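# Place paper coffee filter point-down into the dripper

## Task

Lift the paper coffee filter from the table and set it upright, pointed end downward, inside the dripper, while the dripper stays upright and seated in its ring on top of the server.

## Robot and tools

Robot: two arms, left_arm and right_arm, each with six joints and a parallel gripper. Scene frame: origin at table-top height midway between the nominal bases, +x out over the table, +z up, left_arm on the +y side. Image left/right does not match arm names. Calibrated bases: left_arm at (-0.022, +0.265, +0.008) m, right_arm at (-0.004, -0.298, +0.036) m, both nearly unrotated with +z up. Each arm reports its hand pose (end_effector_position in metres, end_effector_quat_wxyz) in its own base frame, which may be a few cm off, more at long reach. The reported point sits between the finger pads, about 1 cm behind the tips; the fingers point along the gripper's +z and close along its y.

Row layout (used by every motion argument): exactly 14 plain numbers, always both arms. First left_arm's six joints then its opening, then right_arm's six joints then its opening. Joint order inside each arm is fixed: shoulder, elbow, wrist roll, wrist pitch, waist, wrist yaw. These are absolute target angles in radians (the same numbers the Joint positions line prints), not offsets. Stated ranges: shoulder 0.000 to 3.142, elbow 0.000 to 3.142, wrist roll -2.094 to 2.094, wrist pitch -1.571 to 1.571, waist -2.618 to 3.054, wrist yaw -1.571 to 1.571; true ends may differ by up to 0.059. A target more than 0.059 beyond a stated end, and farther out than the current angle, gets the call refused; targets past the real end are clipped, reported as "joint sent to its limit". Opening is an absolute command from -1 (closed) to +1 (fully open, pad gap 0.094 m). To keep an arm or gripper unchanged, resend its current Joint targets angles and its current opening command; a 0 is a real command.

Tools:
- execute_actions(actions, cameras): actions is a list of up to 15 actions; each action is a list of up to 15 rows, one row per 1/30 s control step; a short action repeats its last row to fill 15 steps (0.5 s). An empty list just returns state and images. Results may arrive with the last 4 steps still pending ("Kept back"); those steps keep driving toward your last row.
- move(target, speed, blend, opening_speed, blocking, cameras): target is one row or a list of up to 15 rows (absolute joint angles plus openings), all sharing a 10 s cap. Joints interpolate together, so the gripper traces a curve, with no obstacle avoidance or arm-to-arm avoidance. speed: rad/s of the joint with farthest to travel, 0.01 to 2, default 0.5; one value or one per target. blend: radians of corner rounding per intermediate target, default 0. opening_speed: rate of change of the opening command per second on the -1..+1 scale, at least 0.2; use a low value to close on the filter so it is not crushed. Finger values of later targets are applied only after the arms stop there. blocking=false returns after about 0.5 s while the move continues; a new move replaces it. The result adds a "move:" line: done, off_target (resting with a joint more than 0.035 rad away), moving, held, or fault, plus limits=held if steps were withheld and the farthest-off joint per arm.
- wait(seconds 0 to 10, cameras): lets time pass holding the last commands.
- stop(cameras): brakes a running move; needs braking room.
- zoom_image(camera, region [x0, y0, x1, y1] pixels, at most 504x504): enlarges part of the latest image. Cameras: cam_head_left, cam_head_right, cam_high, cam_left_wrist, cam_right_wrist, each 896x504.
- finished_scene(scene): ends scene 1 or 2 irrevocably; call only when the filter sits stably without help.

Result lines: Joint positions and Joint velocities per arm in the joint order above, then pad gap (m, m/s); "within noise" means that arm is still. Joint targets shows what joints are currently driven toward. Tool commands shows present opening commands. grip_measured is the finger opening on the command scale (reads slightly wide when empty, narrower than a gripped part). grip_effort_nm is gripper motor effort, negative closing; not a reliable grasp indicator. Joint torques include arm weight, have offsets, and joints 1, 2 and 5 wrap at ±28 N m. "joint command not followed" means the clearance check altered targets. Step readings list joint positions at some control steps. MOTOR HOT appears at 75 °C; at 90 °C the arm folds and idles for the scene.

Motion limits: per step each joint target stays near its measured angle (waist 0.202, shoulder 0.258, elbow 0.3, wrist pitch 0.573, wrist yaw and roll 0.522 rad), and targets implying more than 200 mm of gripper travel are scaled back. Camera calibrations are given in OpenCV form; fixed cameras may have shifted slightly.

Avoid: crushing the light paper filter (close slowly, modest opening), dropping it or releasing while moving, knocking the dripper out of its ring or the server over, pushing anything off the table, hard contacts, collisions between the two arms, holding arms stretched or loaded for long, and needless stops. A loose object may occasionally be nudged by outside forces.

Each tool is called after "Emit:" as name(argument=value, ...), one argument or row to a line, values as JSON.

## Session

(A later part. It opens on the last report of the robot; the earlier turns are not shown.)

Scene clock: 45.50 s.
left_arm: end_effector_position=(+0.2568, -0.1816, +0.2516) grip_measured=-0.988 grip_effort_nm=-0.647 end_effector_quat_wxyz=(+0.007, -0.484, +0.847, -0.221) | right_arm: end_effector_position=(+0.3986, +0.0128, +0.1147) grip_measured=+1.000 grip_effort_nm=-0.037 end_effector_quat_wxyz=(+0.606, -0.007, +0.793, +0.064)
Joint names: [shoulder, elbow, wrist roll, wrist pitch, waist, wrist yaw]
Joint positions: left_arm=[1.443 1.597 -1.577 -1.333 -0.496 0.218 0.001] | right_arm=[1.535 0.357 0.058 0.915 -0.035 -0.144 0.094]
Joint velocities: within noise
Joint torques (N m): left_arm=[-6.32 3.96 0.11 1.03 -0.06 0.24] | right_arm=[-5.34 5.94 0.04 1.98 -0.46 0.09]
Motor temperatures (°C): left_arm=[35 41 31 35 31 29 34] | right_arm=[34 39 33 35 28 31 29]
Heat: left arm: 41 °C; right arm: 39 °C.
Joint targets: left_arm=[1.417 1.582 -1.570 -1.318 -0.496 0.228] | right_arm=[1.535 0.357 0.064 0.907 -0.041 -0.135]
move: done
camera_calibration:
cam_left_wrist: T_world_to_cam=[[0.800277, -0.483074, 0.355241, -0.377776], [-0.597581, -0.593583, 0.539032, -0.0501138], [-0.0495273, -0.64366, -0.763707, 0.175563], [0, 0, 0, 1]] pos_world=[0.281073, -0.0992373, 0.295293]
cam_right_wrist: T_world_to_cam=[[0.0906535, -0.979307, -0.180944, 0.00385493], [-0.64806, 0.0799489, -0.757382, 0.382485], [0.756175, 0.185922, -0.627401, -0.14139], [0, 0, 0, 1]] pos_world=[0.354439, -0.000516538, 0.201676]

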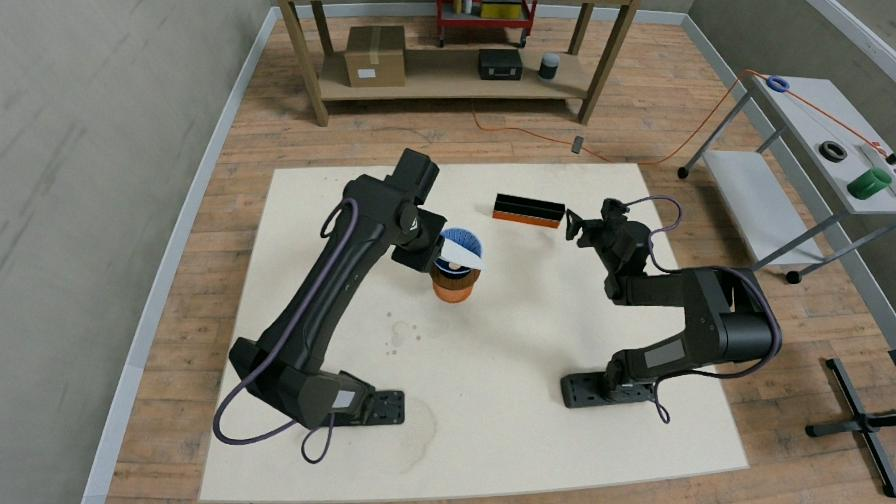

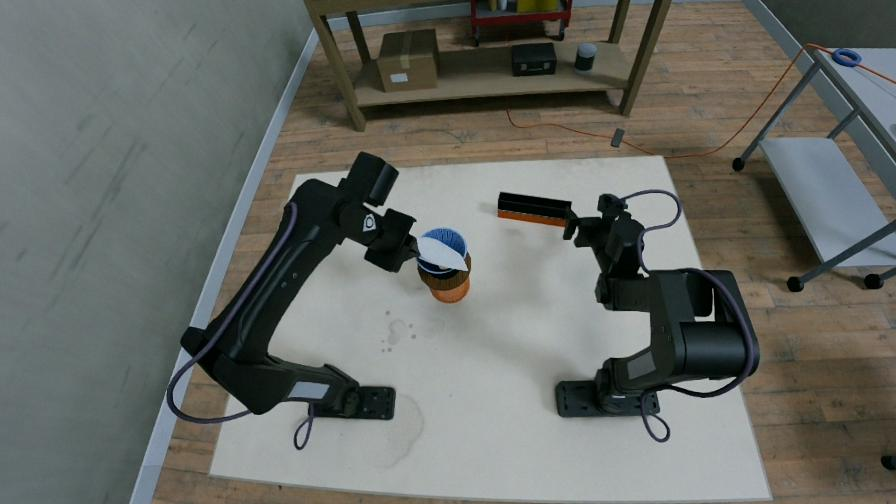

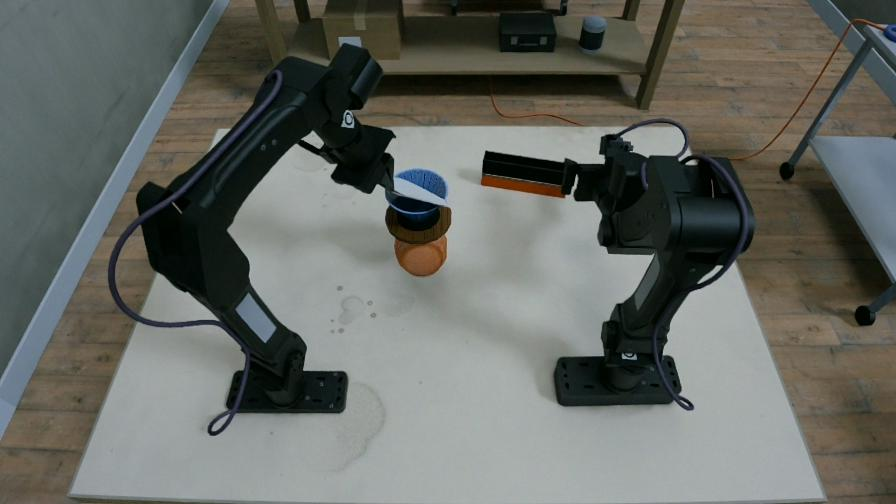

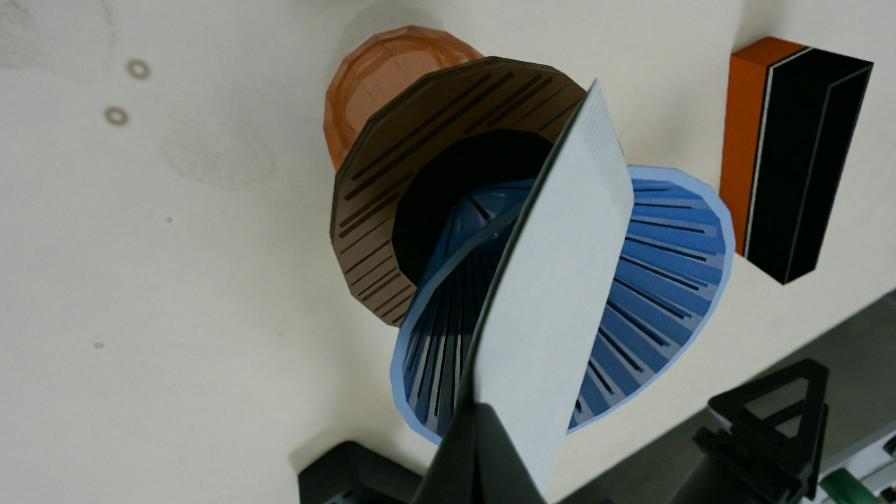

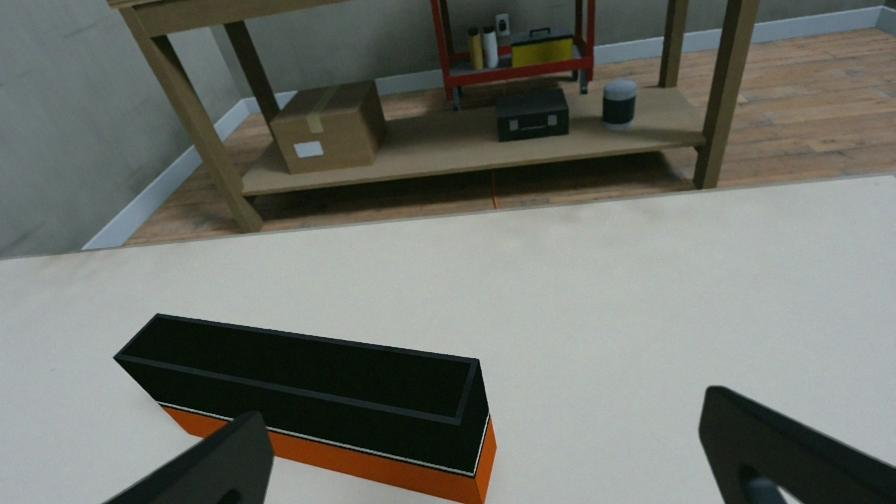

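Emit:
move(
  target=[1.489,1.920,-1.57,-1.503,-0.496,0.228,-1,1.535,0.357,0.064,0.907,-0.041,-0.135,1],
  speed=0.3,
  cameras=["cam_left_wrist","cam_head_right","cam_high"],
)

Emit:
zoom_image(
  camera="cam_head_right",
  region=[340, 150, 520, 320],
)

Emit:
zoom_image(
  camera="cam_high",
  region=[320, 90, 500, 290],
)

Scene clock: 47.83 s.
left_arm: end_effector_position=(+0.2577, -0.1823, +0.3234) grip_measured=-0.988 grip_effort_nm=-0.647 end_effector_quat_wxyz=(+0.037, -0.471, +0.839, -0.271) | right_arm: end_effector_position=(+0.3986, +0.0128, +0.1147) grip_measured=+1.000 grip_effort_nm=-0.032 end_effector_quat_wxyz=(+0.606, -0.007, +0.793, +0.064)
Joint names: [shoulder, elbow, wrist roll, wrist pitch, waist, wrist yaw]
Joint positions: left_arm=[1.475 1.896 -1.577 -1.479 -0.496 0.219 0.001] | right_arm=[1.535 0.357 0.058 0.915 -0.035 -0.144 0.094]
Joint velocities: within noise
Joint torques (N m): left_arm=[-3.07 6.35 0.11 0.84 0.03 0.21] | right_arm=[-5.34 5.96 0.03 1.99 -0.47 0.1]
Motor temperatures (°C): left_arm=[35 41 31 35 31 29 34] | right_arm=[34 39 33 35 28 31 29]
Heat: left arm: 41 °C; right arm: 39 °C.
Joint targets: left_arm=[1.489 1.920 -1.570 -1.503 -0.496 0.228] | right_arm=[1.535 0.357 0.064 0.907 -0.041 -0.135]
move: done
camera_calibration:
cam_left_wrist: T_world_to_cam=[[0.756717, -0.459538, 0.464977, -0.424277], [-0.653095, -0.563046, 0.506406, -0.0582012], [0.0290906, -0.68688, -0.726188, 0.189716], [0, 0, 0, 1]] pos_world=[0.277528, -0.0974298, 0.364522]
Images, in order (width x height): cam_head_right 896x504, cam_high 896x504, cam_left_wrist 896x504.

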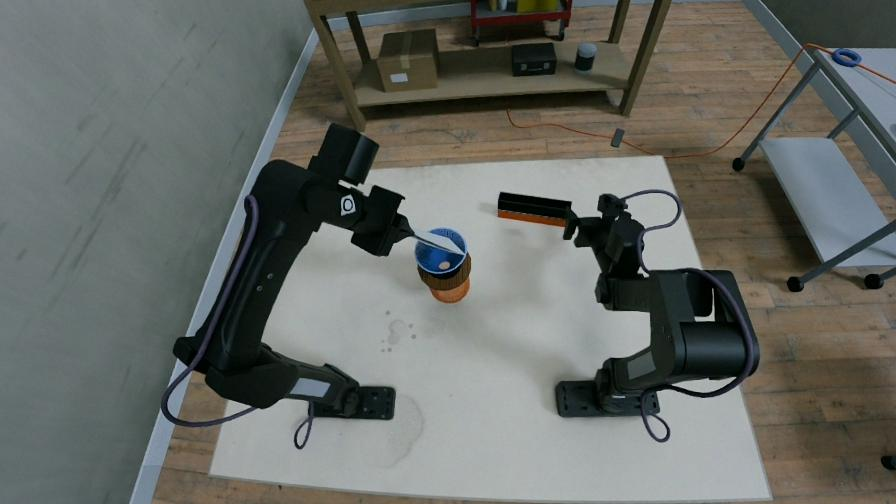

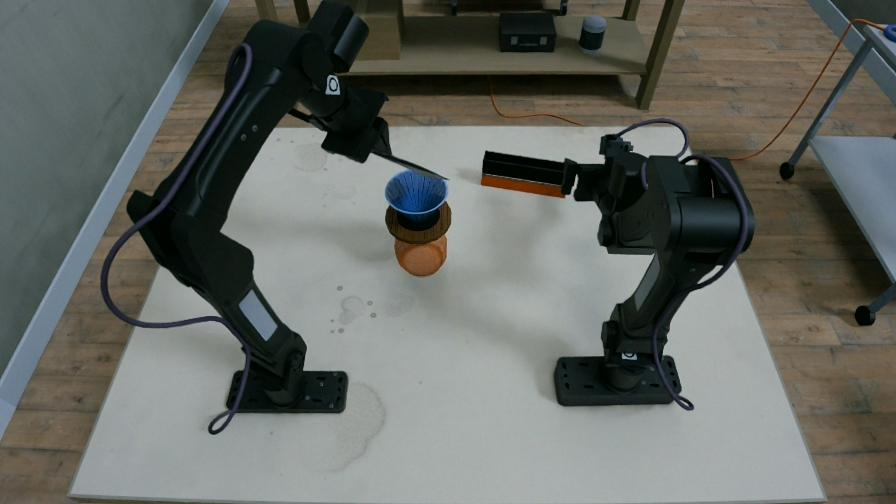

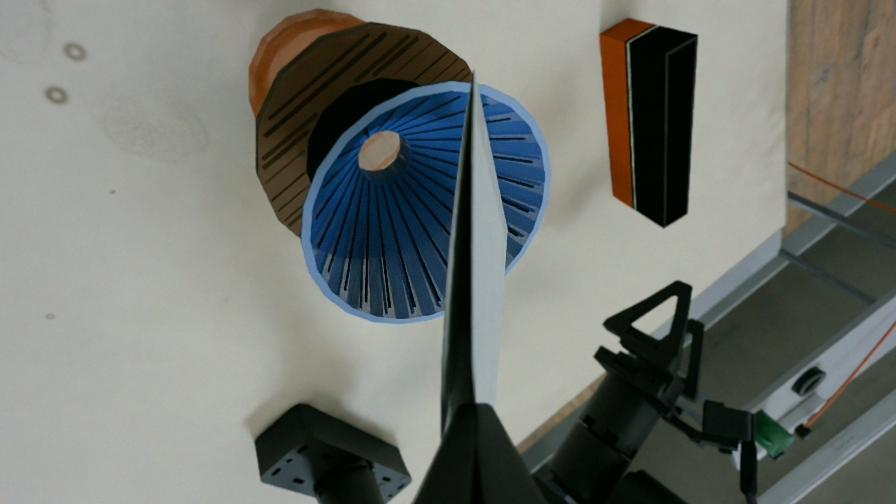

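Scaled by 2.800 from the camera's 896x504 image, which has a finer 1280x720 frame.

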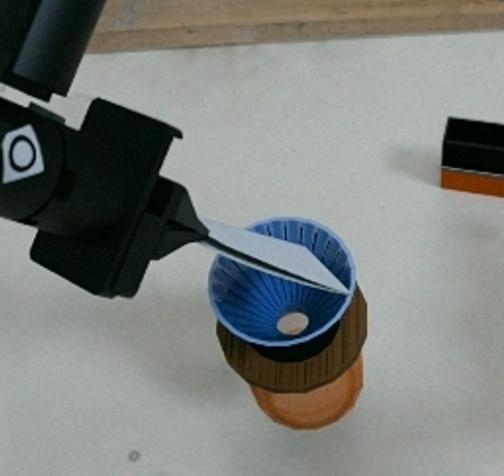

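Scaled by 2.520 from the camera's 896x504 image, which has a finer 1280x720 frame.

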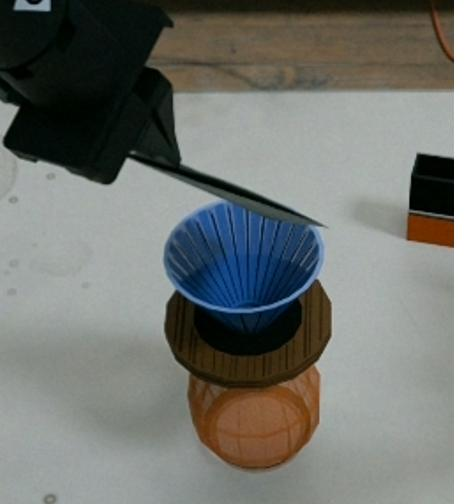

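Emit:
move(
  target=[
    [1.5124,1.910,-1.57,-1.479,-0.496,0.225,-1,1.535,0.357,0.064,0.907,-0.041,-0.135,1],
    [1.5063,1.720,-1.57,-1.401,-0.496,0.225,-1,1.535,0.357,0.064,0.907,-0.041,-0.135,1],
  ],
  speed=0.2,
  cameras=["cam_left_wrist","cam_head_right","cam_high"],
)

Emit:
zoom_image(
  camera="cam_head_right",
  region=[340, 150, 520, 320],
)

Emit:
zoom_image(
  camera="cam_high",
  region=[320, 90, 500, 290],
)

Scene clock: 50.10 s.
left_arm: end_effector_position=(+0.2627, -0.1850, +0.2700) grip_measured=-0.988 grip_effort_nm=-0.652 end_effector_quat_wxyz=(+0.005, -0.484, +0.847, -0.219) | right_arm: end_effector_position=(+0.3986, +0.0128, +0.1147) grip_measured=+1.000 grip_effort_nm=-0.027 end_effector_quat_wxyz=(+0.606, -0.007, +0.793, +0.064)
Joint names: [shoulder, elbow, wrist roll, wrist pitch, waist, wrist yaw]
Joint positions: left_arm=[1.504 1.734 -1.577 -1.415 -0.496 0.219 0.001] | right_arm=[1.535 0.357 0.058 0.915 -0.035 -0.144 0.094]
Joint velocities: within noise
Joint torques (N m): left_arm=[-4.53 3.85 0.1 1.03 -0.01 0.2] | right_arm=[-5.35 5.96 0.03 1.98 -0.44 0.09]
Motor temperatures (°C): left_arm=[35 41 31 35 31 29 34] | right_arm=[34 39 33 35 28 31 29]
Heat: left arm: 41 °C; right arm: 39 °C.
Joint targets: left_arm=[1.506 1.720 -1.570 -1.401 -0.496 0.225] | right_arm=[1.535 0.357 0.064 0.907 -0.041 -0.135]
move: done
camera_calibration:
cam_left_wrist: T_world_to_cam=[[0.802148, -0.48411, 0.349566, -0.389857], [-0.594672, -0.594644, 0.541077, -0.0599509], [-0.0540732, -0.641901, -0.764879, 0.189526], [0, 0, 0, 1]] pos_world=[0.28732, -0.102726, 0.313683]
Images, in order (width x height): cam_head_right 896x504, cam_high 896x504, cam_left_wrist 896x504.

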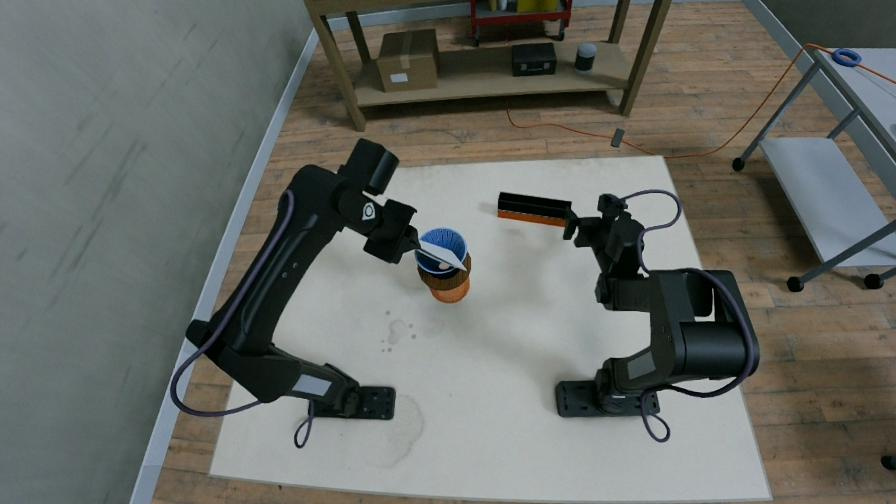

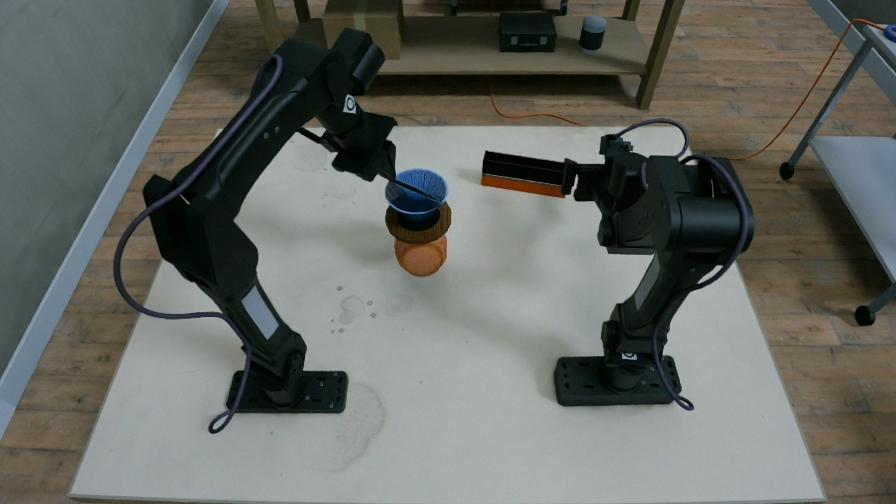

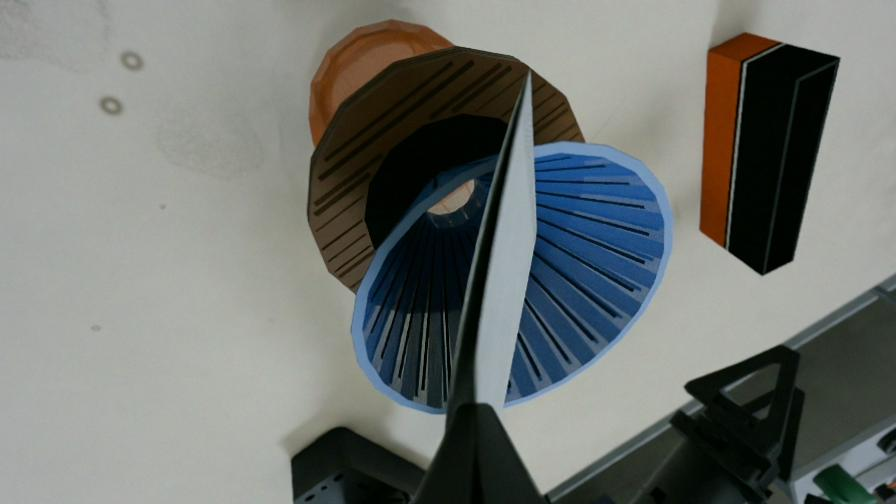

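Scaled by 2.800 from the camera's 896x504 image, which has a finer 1280x720 frame.

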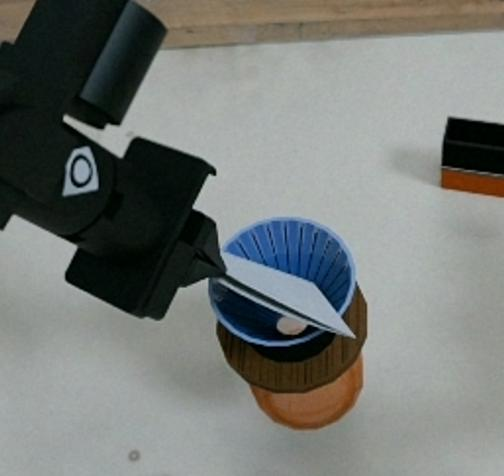

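Scaled by 2.520 from the camera's 896x504 image, which has a finer 1280x720 frame.

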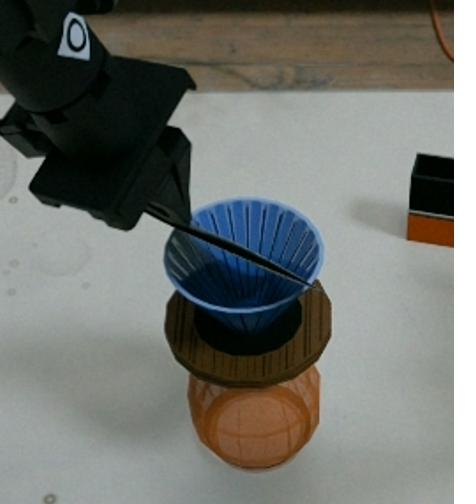

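Emit:
move(
  target=[1.616,1.808,-1.57,-1.518,-0.496,0.225,-1,1.535,0.357,0.064,0.907,-0.041,-0.135,1],
  speed=0.12,
  cameras=["cam_left_wrist","cam_head_right","cam_high"],
)

Emit:
zoom_image(
  camera="cam_head_right",
  region=[340, 150, 520, 320],
)

Emit:
zoom_image(
  camera="cam_high",
  region=[320, 90, 500, 290],
)

Scene clock: 52.80 s.
left_arm: end_effector_position=(+0.2630, -0.1852, +0.2485) grip_measured=-0.988 grip_effort_nm=-0.647 end_effector_quat_wxyz=(-0.030, -0.496, +0.853, -0.163) | right_arm: end_effector_position=(+0.3986, +0.0128, +0.1147) grip_measured=+1.000 grip_effort_nm=-0.032 end_effector_quat_wxyz=(+0.606, -0.007, +0.793, +0.064)
Joint names: [shoulder, elbow, wrist roll, wrist pitch, waist, wrist yaw]
Joint positions: left_arm=[1.601 1.779 -1.577 -1.496 -0.496 0.219 0.001] | right_arm=[1.535 0.357 0.058 0.915 -0.035 -0.144 0.094]
Joint velocities: within noise
Joint torques (N m): left_arm=[-4.41 6.87 0.1 0.48 0.02 0.2] | right_arm=[-5.33 5.94 0.03 1.99 -0.46 0.09]
Motor temperatures (°C): left_arm=[35 41 31 35 31 29 34] | right_arm=[34 39 33 35 28 31 29]
Heat: left arm: 41 °C; right arm: 39 °C.
Joint targets: left_arm=[1.616 1.808 -1.570 -1.518 -0.496 0.225] | right_arm=[1.535 0.357 0.064 0.907 -0.041 -0.135]
move: done
camera_calibration:
cam_left_wrist: T_world_to_cam=[[0.835264, -0.502866, 0.222397, -0.36321], [-0.530214, -0.62949, 0.567993, -0.0783185], [-0.145628, -0.592342, -0.792417, 0.213075], [0, 0, 0, 1]] pos_world=[0.29288, -0.105733, 0.294106]
Images, in order (width x height): cam_head_right 896x504, cam_high 896x504, cam_left_wrist 896x504.

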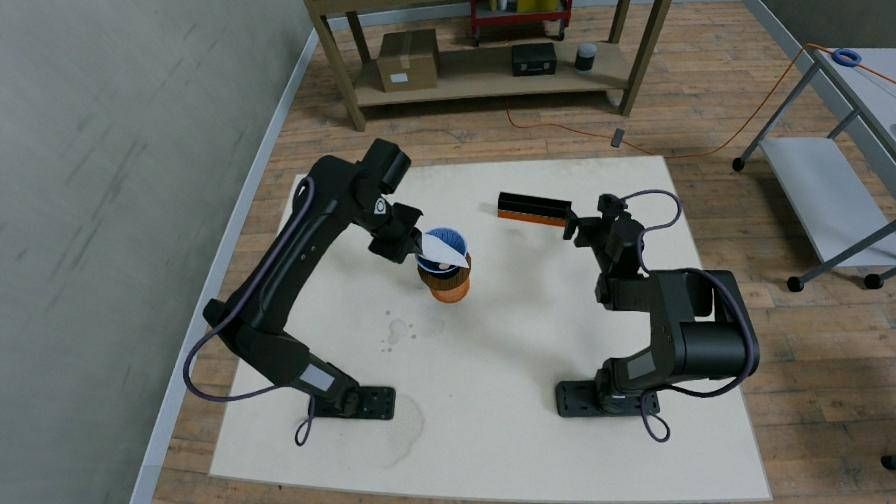

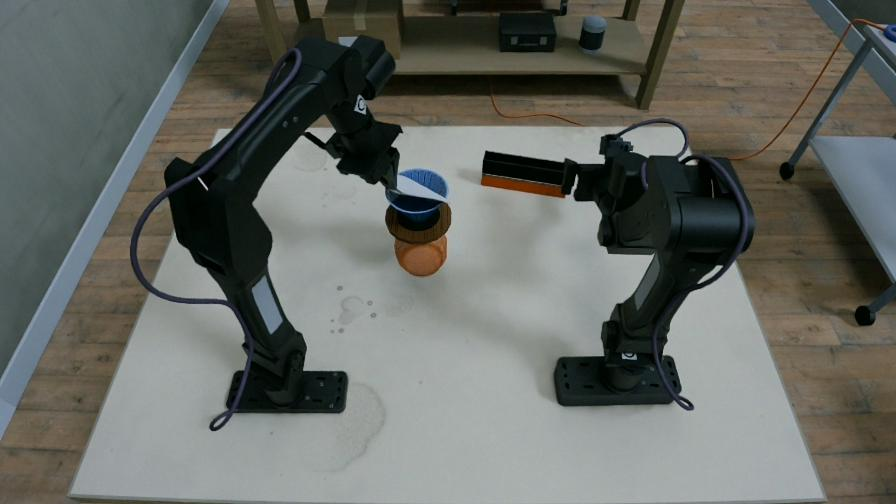

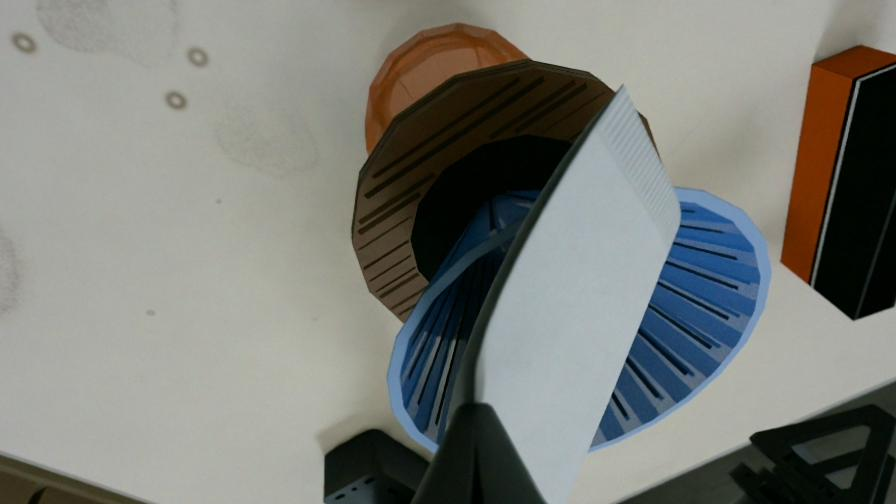

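Scaled by 2.800 from the camera's 896x504 image, which has a finer 1280x720 frame.

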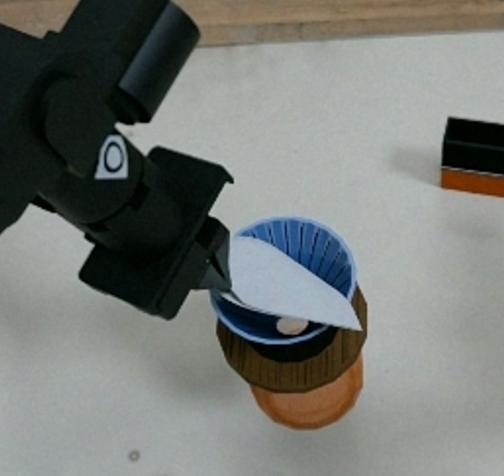

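Scaled by 2.520 from the camera's 896x504 image, which has a finer 1280x720 frame.

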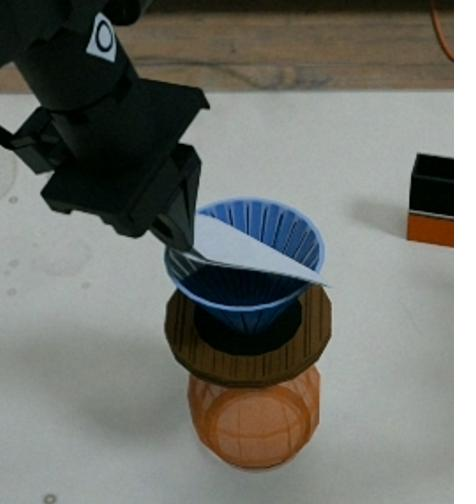

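Emit:
move(
  target=[
    [1.5124,1.910,-1.57,-1.479,-0.496,0.225,-1,1.535,0.357,0.064,0.907,-0.041,-0.135,1],
    [1.452,1.683,-1.57,-1.314,-0.496,0.225,-1,1.535,0.357,0.064,0.907,-0.041,-0.135,1],
  ],
  speed=0.2,
  cameras=["cam_left_wrist","cam_head_right","cam_high"],
)

Emit:
zoom_image(
  camera="cam_head_right",
  region=[340, 150, 520, 320],
)

Emit:
zoom_image(
  camera="cam_high",
  region=[320, 90, 500, 290],
)

Scene clock: 57.73 s.
left_arm: end_effector_position=(+0.2729, -0.1905, +0.2745) grip_measured=-0.988 grip_effort_nm=-0.652 end_effector_quat_wxyz=(+0.024, -0.476, +0.843, -0.250) | right_arm: end_effector_position=(+0.3986, +0.0128, +0.1147) grip_measured=+1.000 grip_effort_nm=-0.032 end_effector_quat_wxyz=(+0.606, -0.007, +0.793, +0.064)
Joint names: [shoulder, elbow, wrist roll, wrist pitch, waist, wrist yaw]
Joint positions: left_arm=[1.48 1.698 -1.576 -1.328 -0.496 0.219 0.001] | right_arm=[1.535 0.357 0.058 0.915 -0.035 -0.144 0.094]
Joint velocities: within noise
Joint torques (N m): left_arm=[-6.75 3.99 0.1 1.11 -0.08 0.19] | right_arm=[-5.34 5.94 0.04 1.99 -0.44 0.09]
Motor temperatures (°C): left_arm=[36 41 31 34 31 29 34] | right_arm=[34 39 33 36 28 31 29]
Heat: left arm: 41 °C; right arm: 39 °C.
Joint targets: left_arm=[1.452 1.683 -1.570 -1.314 -0.496 0.225] | right_arm=[1.535 0.357 0.064 0.907 -0.041 -0.135]
move: done
camera_calibration:
cam_left_wrist: T_world_to_cam=[[0.775937, -0.471202, 0.419394, -0.411824], [-0.630796, -0.575081, 0.520939, -0.0404719], [-0.00428206, -0.668768, -0.743459, 0.16537], [0, 0, 0, 1]] pos_world=[0.294728, -0.106733, 0.316745]
Images, in order (width x height): cam_head_right 896x504, cam_high 896x504, cam_left_wrist 896x504.

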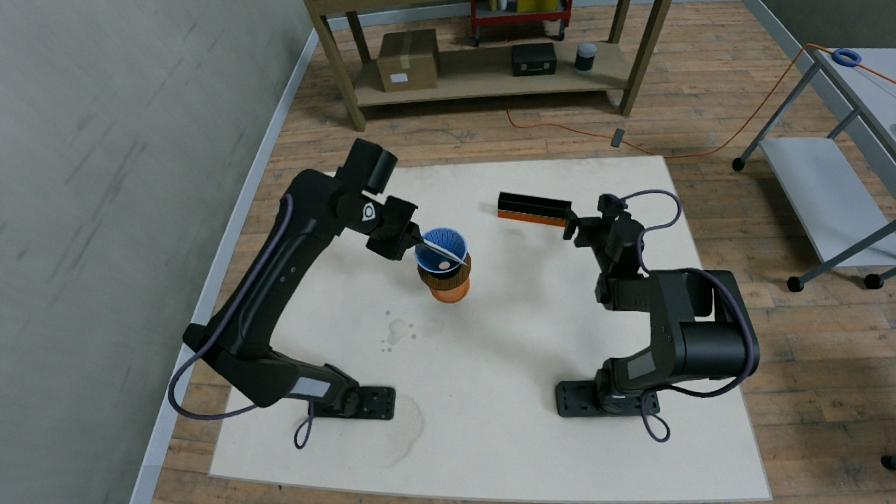

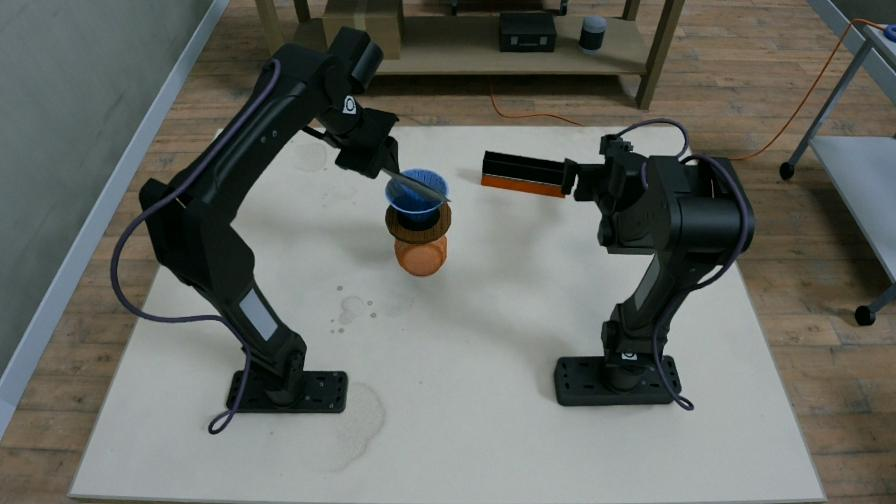

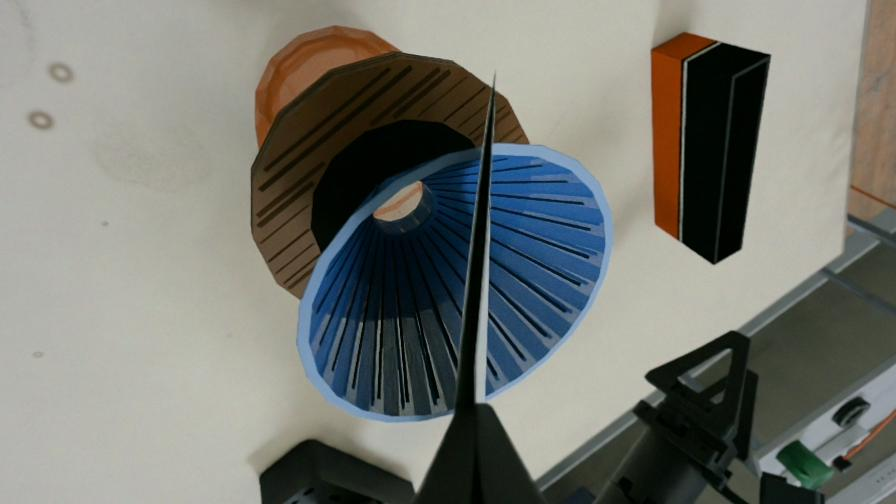

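Scaled by 2.800 from the camera's 896x504 image, which has a finer 1280x720 frame.

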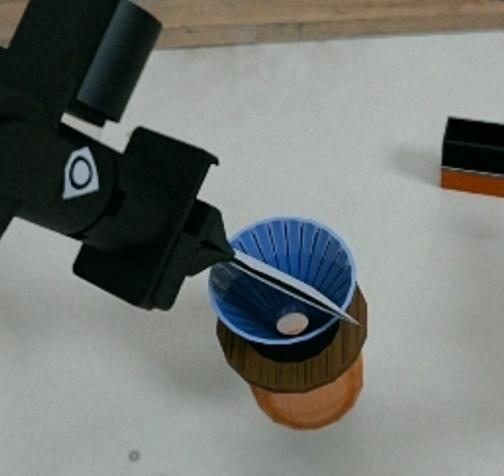

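Scaled by 2.520 from the camera's 896x504 image, which has a finer 1280x720 frame.

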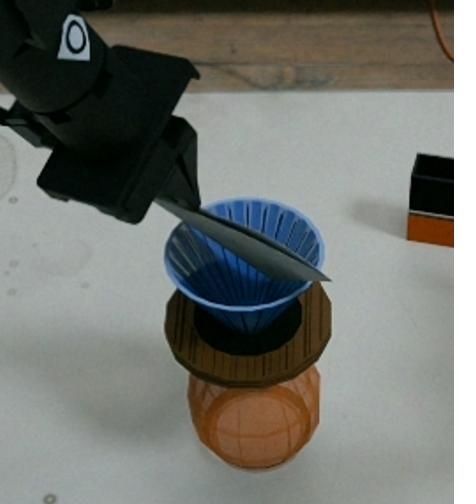

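Emit:
move(
  target=[
    [1.5453,1.818,-1.57,-1.373,-0.48,0.225,-1,1.535,0.357,0.064,0.907,-0.041,-0.135,1],
    [1.6757,2.003,-1.57,-1.462,-0.475,0.225,-1,1.535,0.357,0.064,0.907,-0.041,-0.135,1],
  ],
  speed=0.15,
  blend=0.05,
  cameras=["cam_left_wrist","cam_head_right","cam_high"],
)

Emit:
zoom_image(
  camera="cam_head_right",
  region=[340, 150, 520, 320],
)

Emit:
zoom_image(
  camera="cam_high",
  region=[320, 90, 500, 290],
)

Scene clock: 60.77 s.
left_arm: end_effector_position=(+0.3047, -0.2016, +0.2946) grip_measured=-0.988 grip_effort_nm=-0.642 end_effector_quat_wxyz=(+0.023, -0.484, +0.840, -0.244) | right_arm: end_effector_position=(+0.3986, +0.0128, +0.1147) grip_measured=+1.000 grip_effort_nm=-0.032 end_effector_quat_wxyz=(+0.606, -0.007, +0.793, +0.064)
Joint names: [shoulder, elbow, wrist roll, wrist pitch, waist, wrist yaw]
Joint positions: left_arm=[1.66 1.975 -1.576 -1.438 -0.481 0.219 0.001] | right_arm=[1.535 0.357 0.058 0.915 -0.035 -0.144 0.094]
Joint velocities: within noise
Joint torques (N m): left_arm=[-4.75 6.76 0.1 0.77 0.64 0.2] | right_arm=[-5.34 5.94 0.03 1.98 -0.44 0.09]
Motor temperatures (°C): left_arm=[36 42 31 34 31 29 34] | right_arm=[34 39 33 36 28 31 29]
Heat: left arm: 42 °C; right arm: 39 °C.
Joint targets: left_arm=[1.676 2.003 -1.570 -1.462 -0.475 0.225] | right_arm=[1.535 0.357 0.064 0.907 -0.041 -0.135]
move: done
camera_calibration:
cam_left_wrist: T_world_to_cam=[[0.787616, -0.462087, 0.407599, -0.448384], [-0.61616, -0.587538, 0.524543, -0.0452699], [-0.00290456, -0.664285, -0.747474, 0.174728], [0, 0, 0, 1]] pos_world=[0.325769, -0.117721, 0.337112]
Images, in order (width x height): cam_head_right 896x504, cam_high 896x504, cam_left_wrist 896x504.

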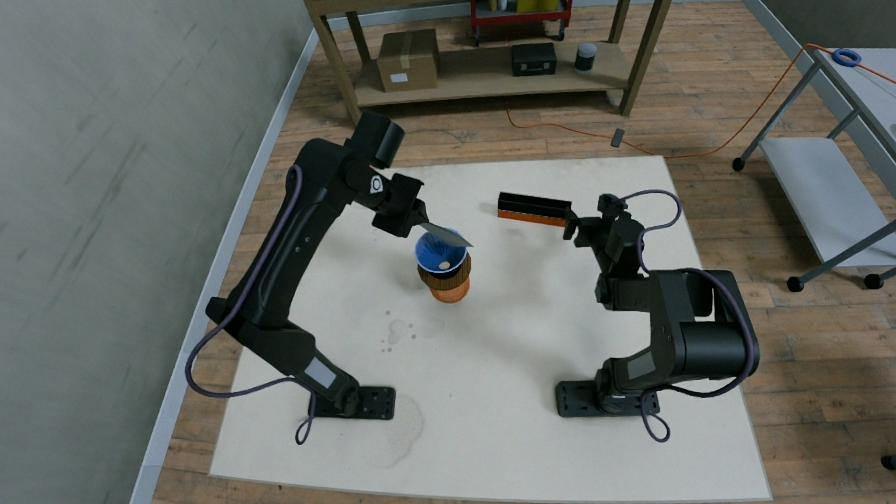

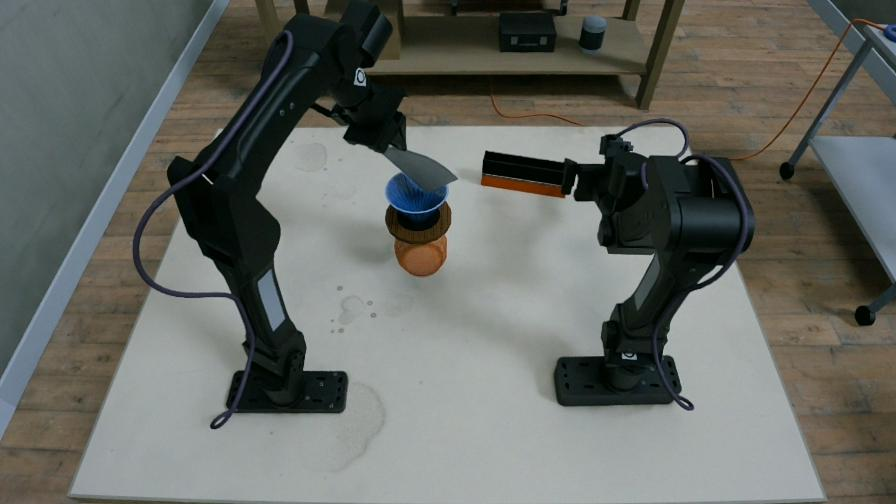

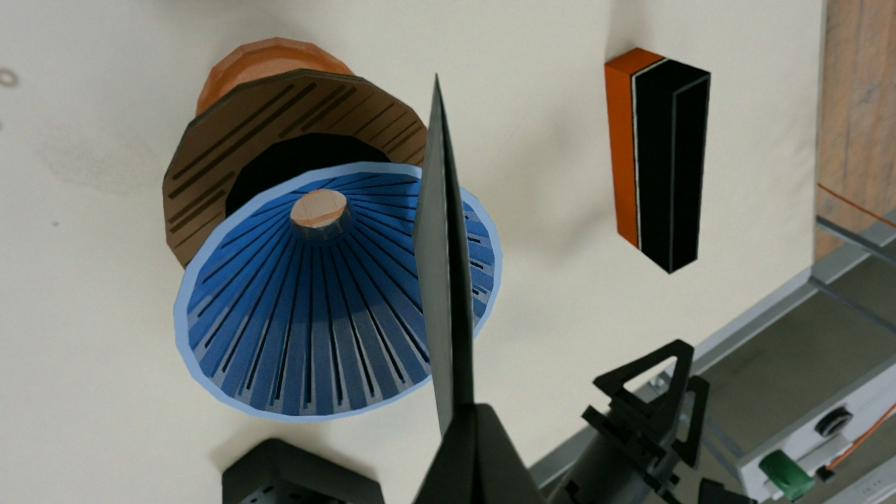

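Scaled by 2.800 from the camera's 896x504 image, which has a finer 1280x720 frame.

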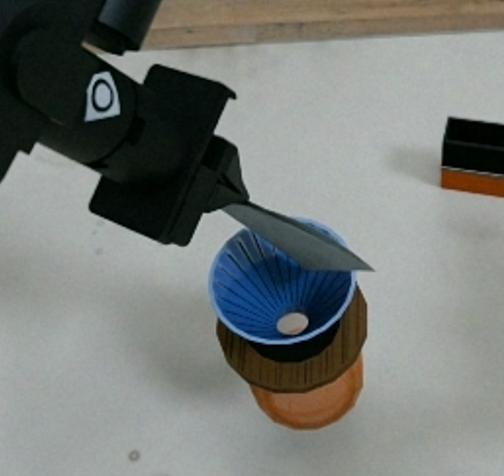

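Scaled by 2.520 from the camera's 896x504 image, which has a finer 1280x720 frame.

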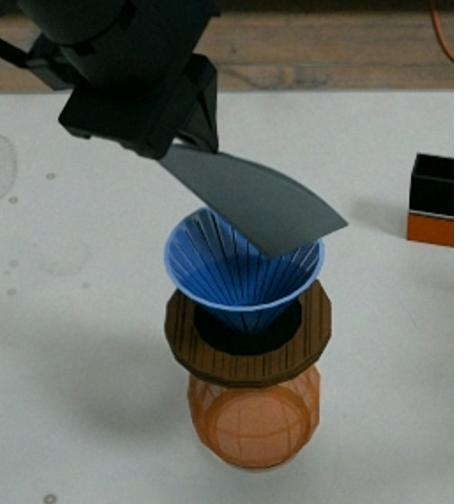

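Emit:
move(
  target=[1.6072,1.778,-1.57,-1.34,-0.45,0.225,-1,1.535,0.357,0.064,0.907,-0.041,-0.135,1],
  speed=0.1,
  cameras=["cam_left_wrist","cam_head_right","cam_high"],
)

Emit:
zoom_image(
  camera="cam_head_right",
  region=[340, 150, 520, 320],
)

Emit:
zoom_image(
  camera="cam_high",
  region=[320, 90, 500, 290],
)

Scene clock: 63.90 s.
left_arm: end_effector_position=(+0.3062, -0.1934, +0.2533) grip_measured=-0.988 grip_effort_nm=-0.652 end_effector_quat_wxyz=(+0.006, -0.500, +0.838, -0.217) | right_arm: end_effector_position=(+0.3986, +0.0128, +0.1147) grip_measured=+1.000 grip_effort_nm=-0.037 end_effector_quat_wxyz=(+0.606, -0.007, +0.793, +0.064)
Joint names: [shoulder, elbow, wrist roll, wrist pitch, waist, wrist yaw]
Joint positions: left_arm=[1.636 1.795 -1.576 -1.349 -0.457 0.223 0.001] | right_arm=[1.535 0.357 0.058 0.915 -0.035 -0.144 0.094]
Joint velocities: within noise
Joint torques (N m): left_arm=[-8.21 3.75 0.1 0.95 0.73 0.15] | right_arm=[-5.33 5.94 0.03 1.99 -0.44 0.09]
Motor temperatures (°C): left_arm=[36 41 31 34 31 29 34] | right_arm=[34 39 33 36 28 31 29]
Heat: left arm: 41 °C; right arm: 39 °C.
Joint targets: left_arm=[1.607 1.778 -1.570 -1.340 -0.450 0.225] | right_arm=[1.535 0.357 0.064 0.907 -0.041 -0.135]
move: done
camera_calibration:
cam_left_wrist: T_world_to_cam=[[0.821429, -0.454431, 0.344597, -0.421892], [-0.569195, -0.61546, 0.545185, -0.0429204], [-0.0356637, -0.643973, -0.764216, 0.167528], [0, 0, 0, 1]] pos_world=[0.328099, -0.110253, 0.296809]
Images, in order (width x height): cam_head_right 896x504, cam_high 896x504, cam_left_wrist 896x504.

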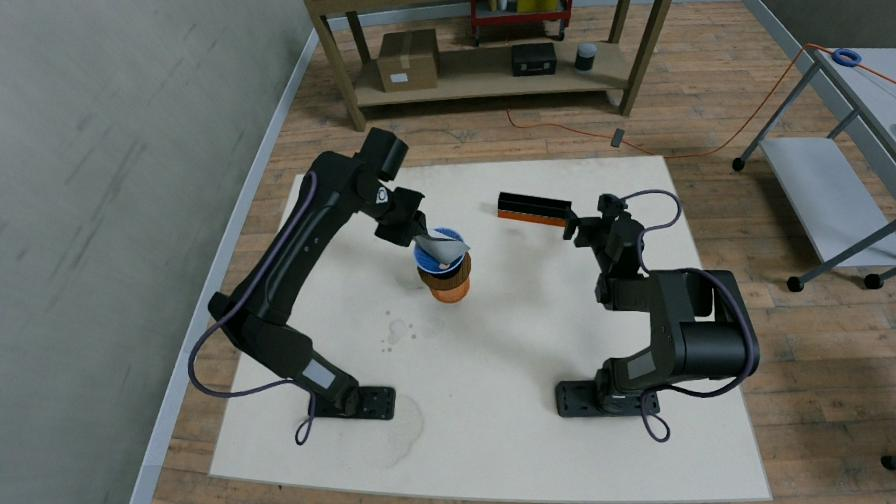

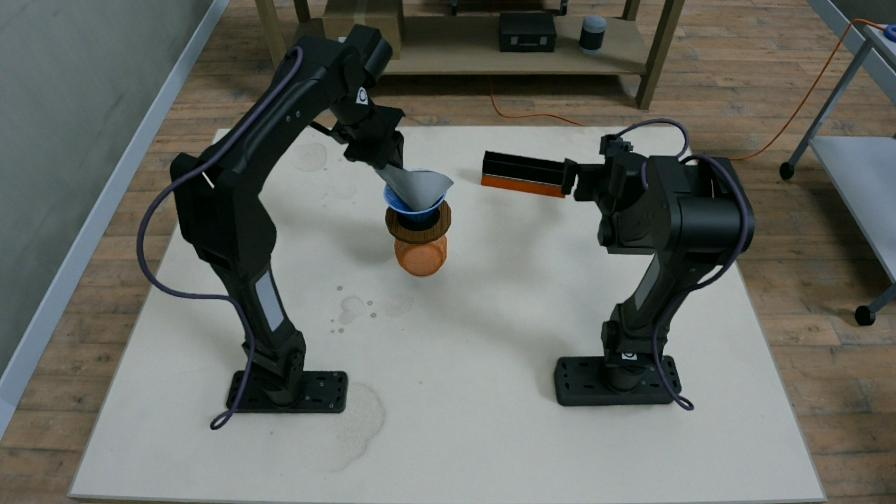

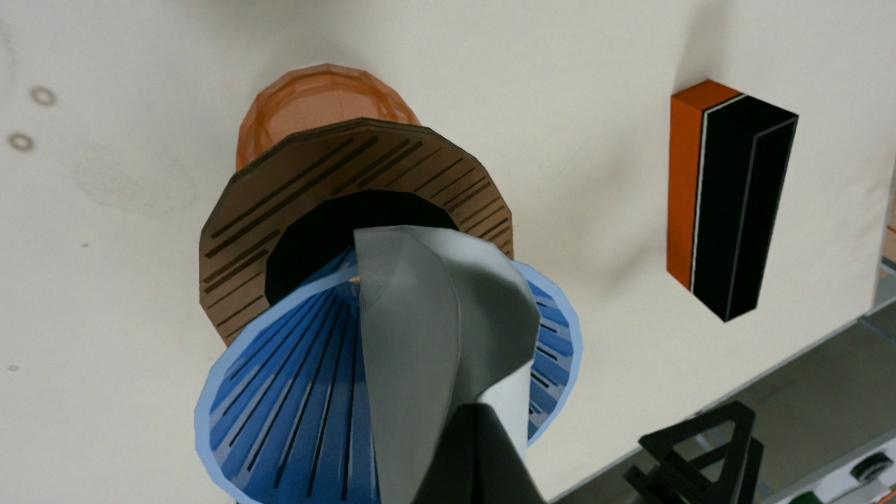

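Scaled by 2.800 from the camera's 896x504 image, which has a finer 1280x720 frame.

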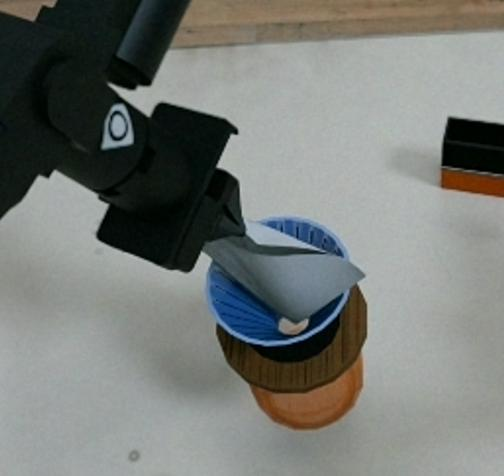

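Scaled by 2.520 from the camera's 896x504 image, which has a finer 1280x720 frame.

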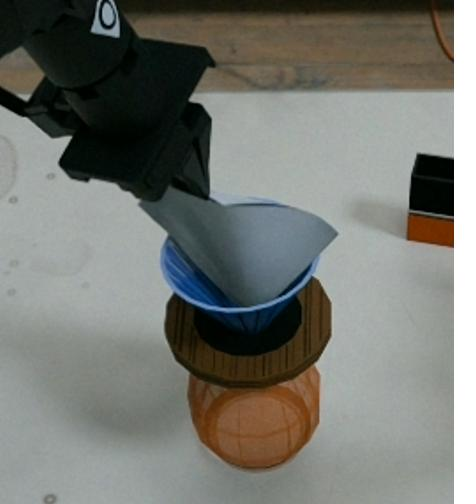

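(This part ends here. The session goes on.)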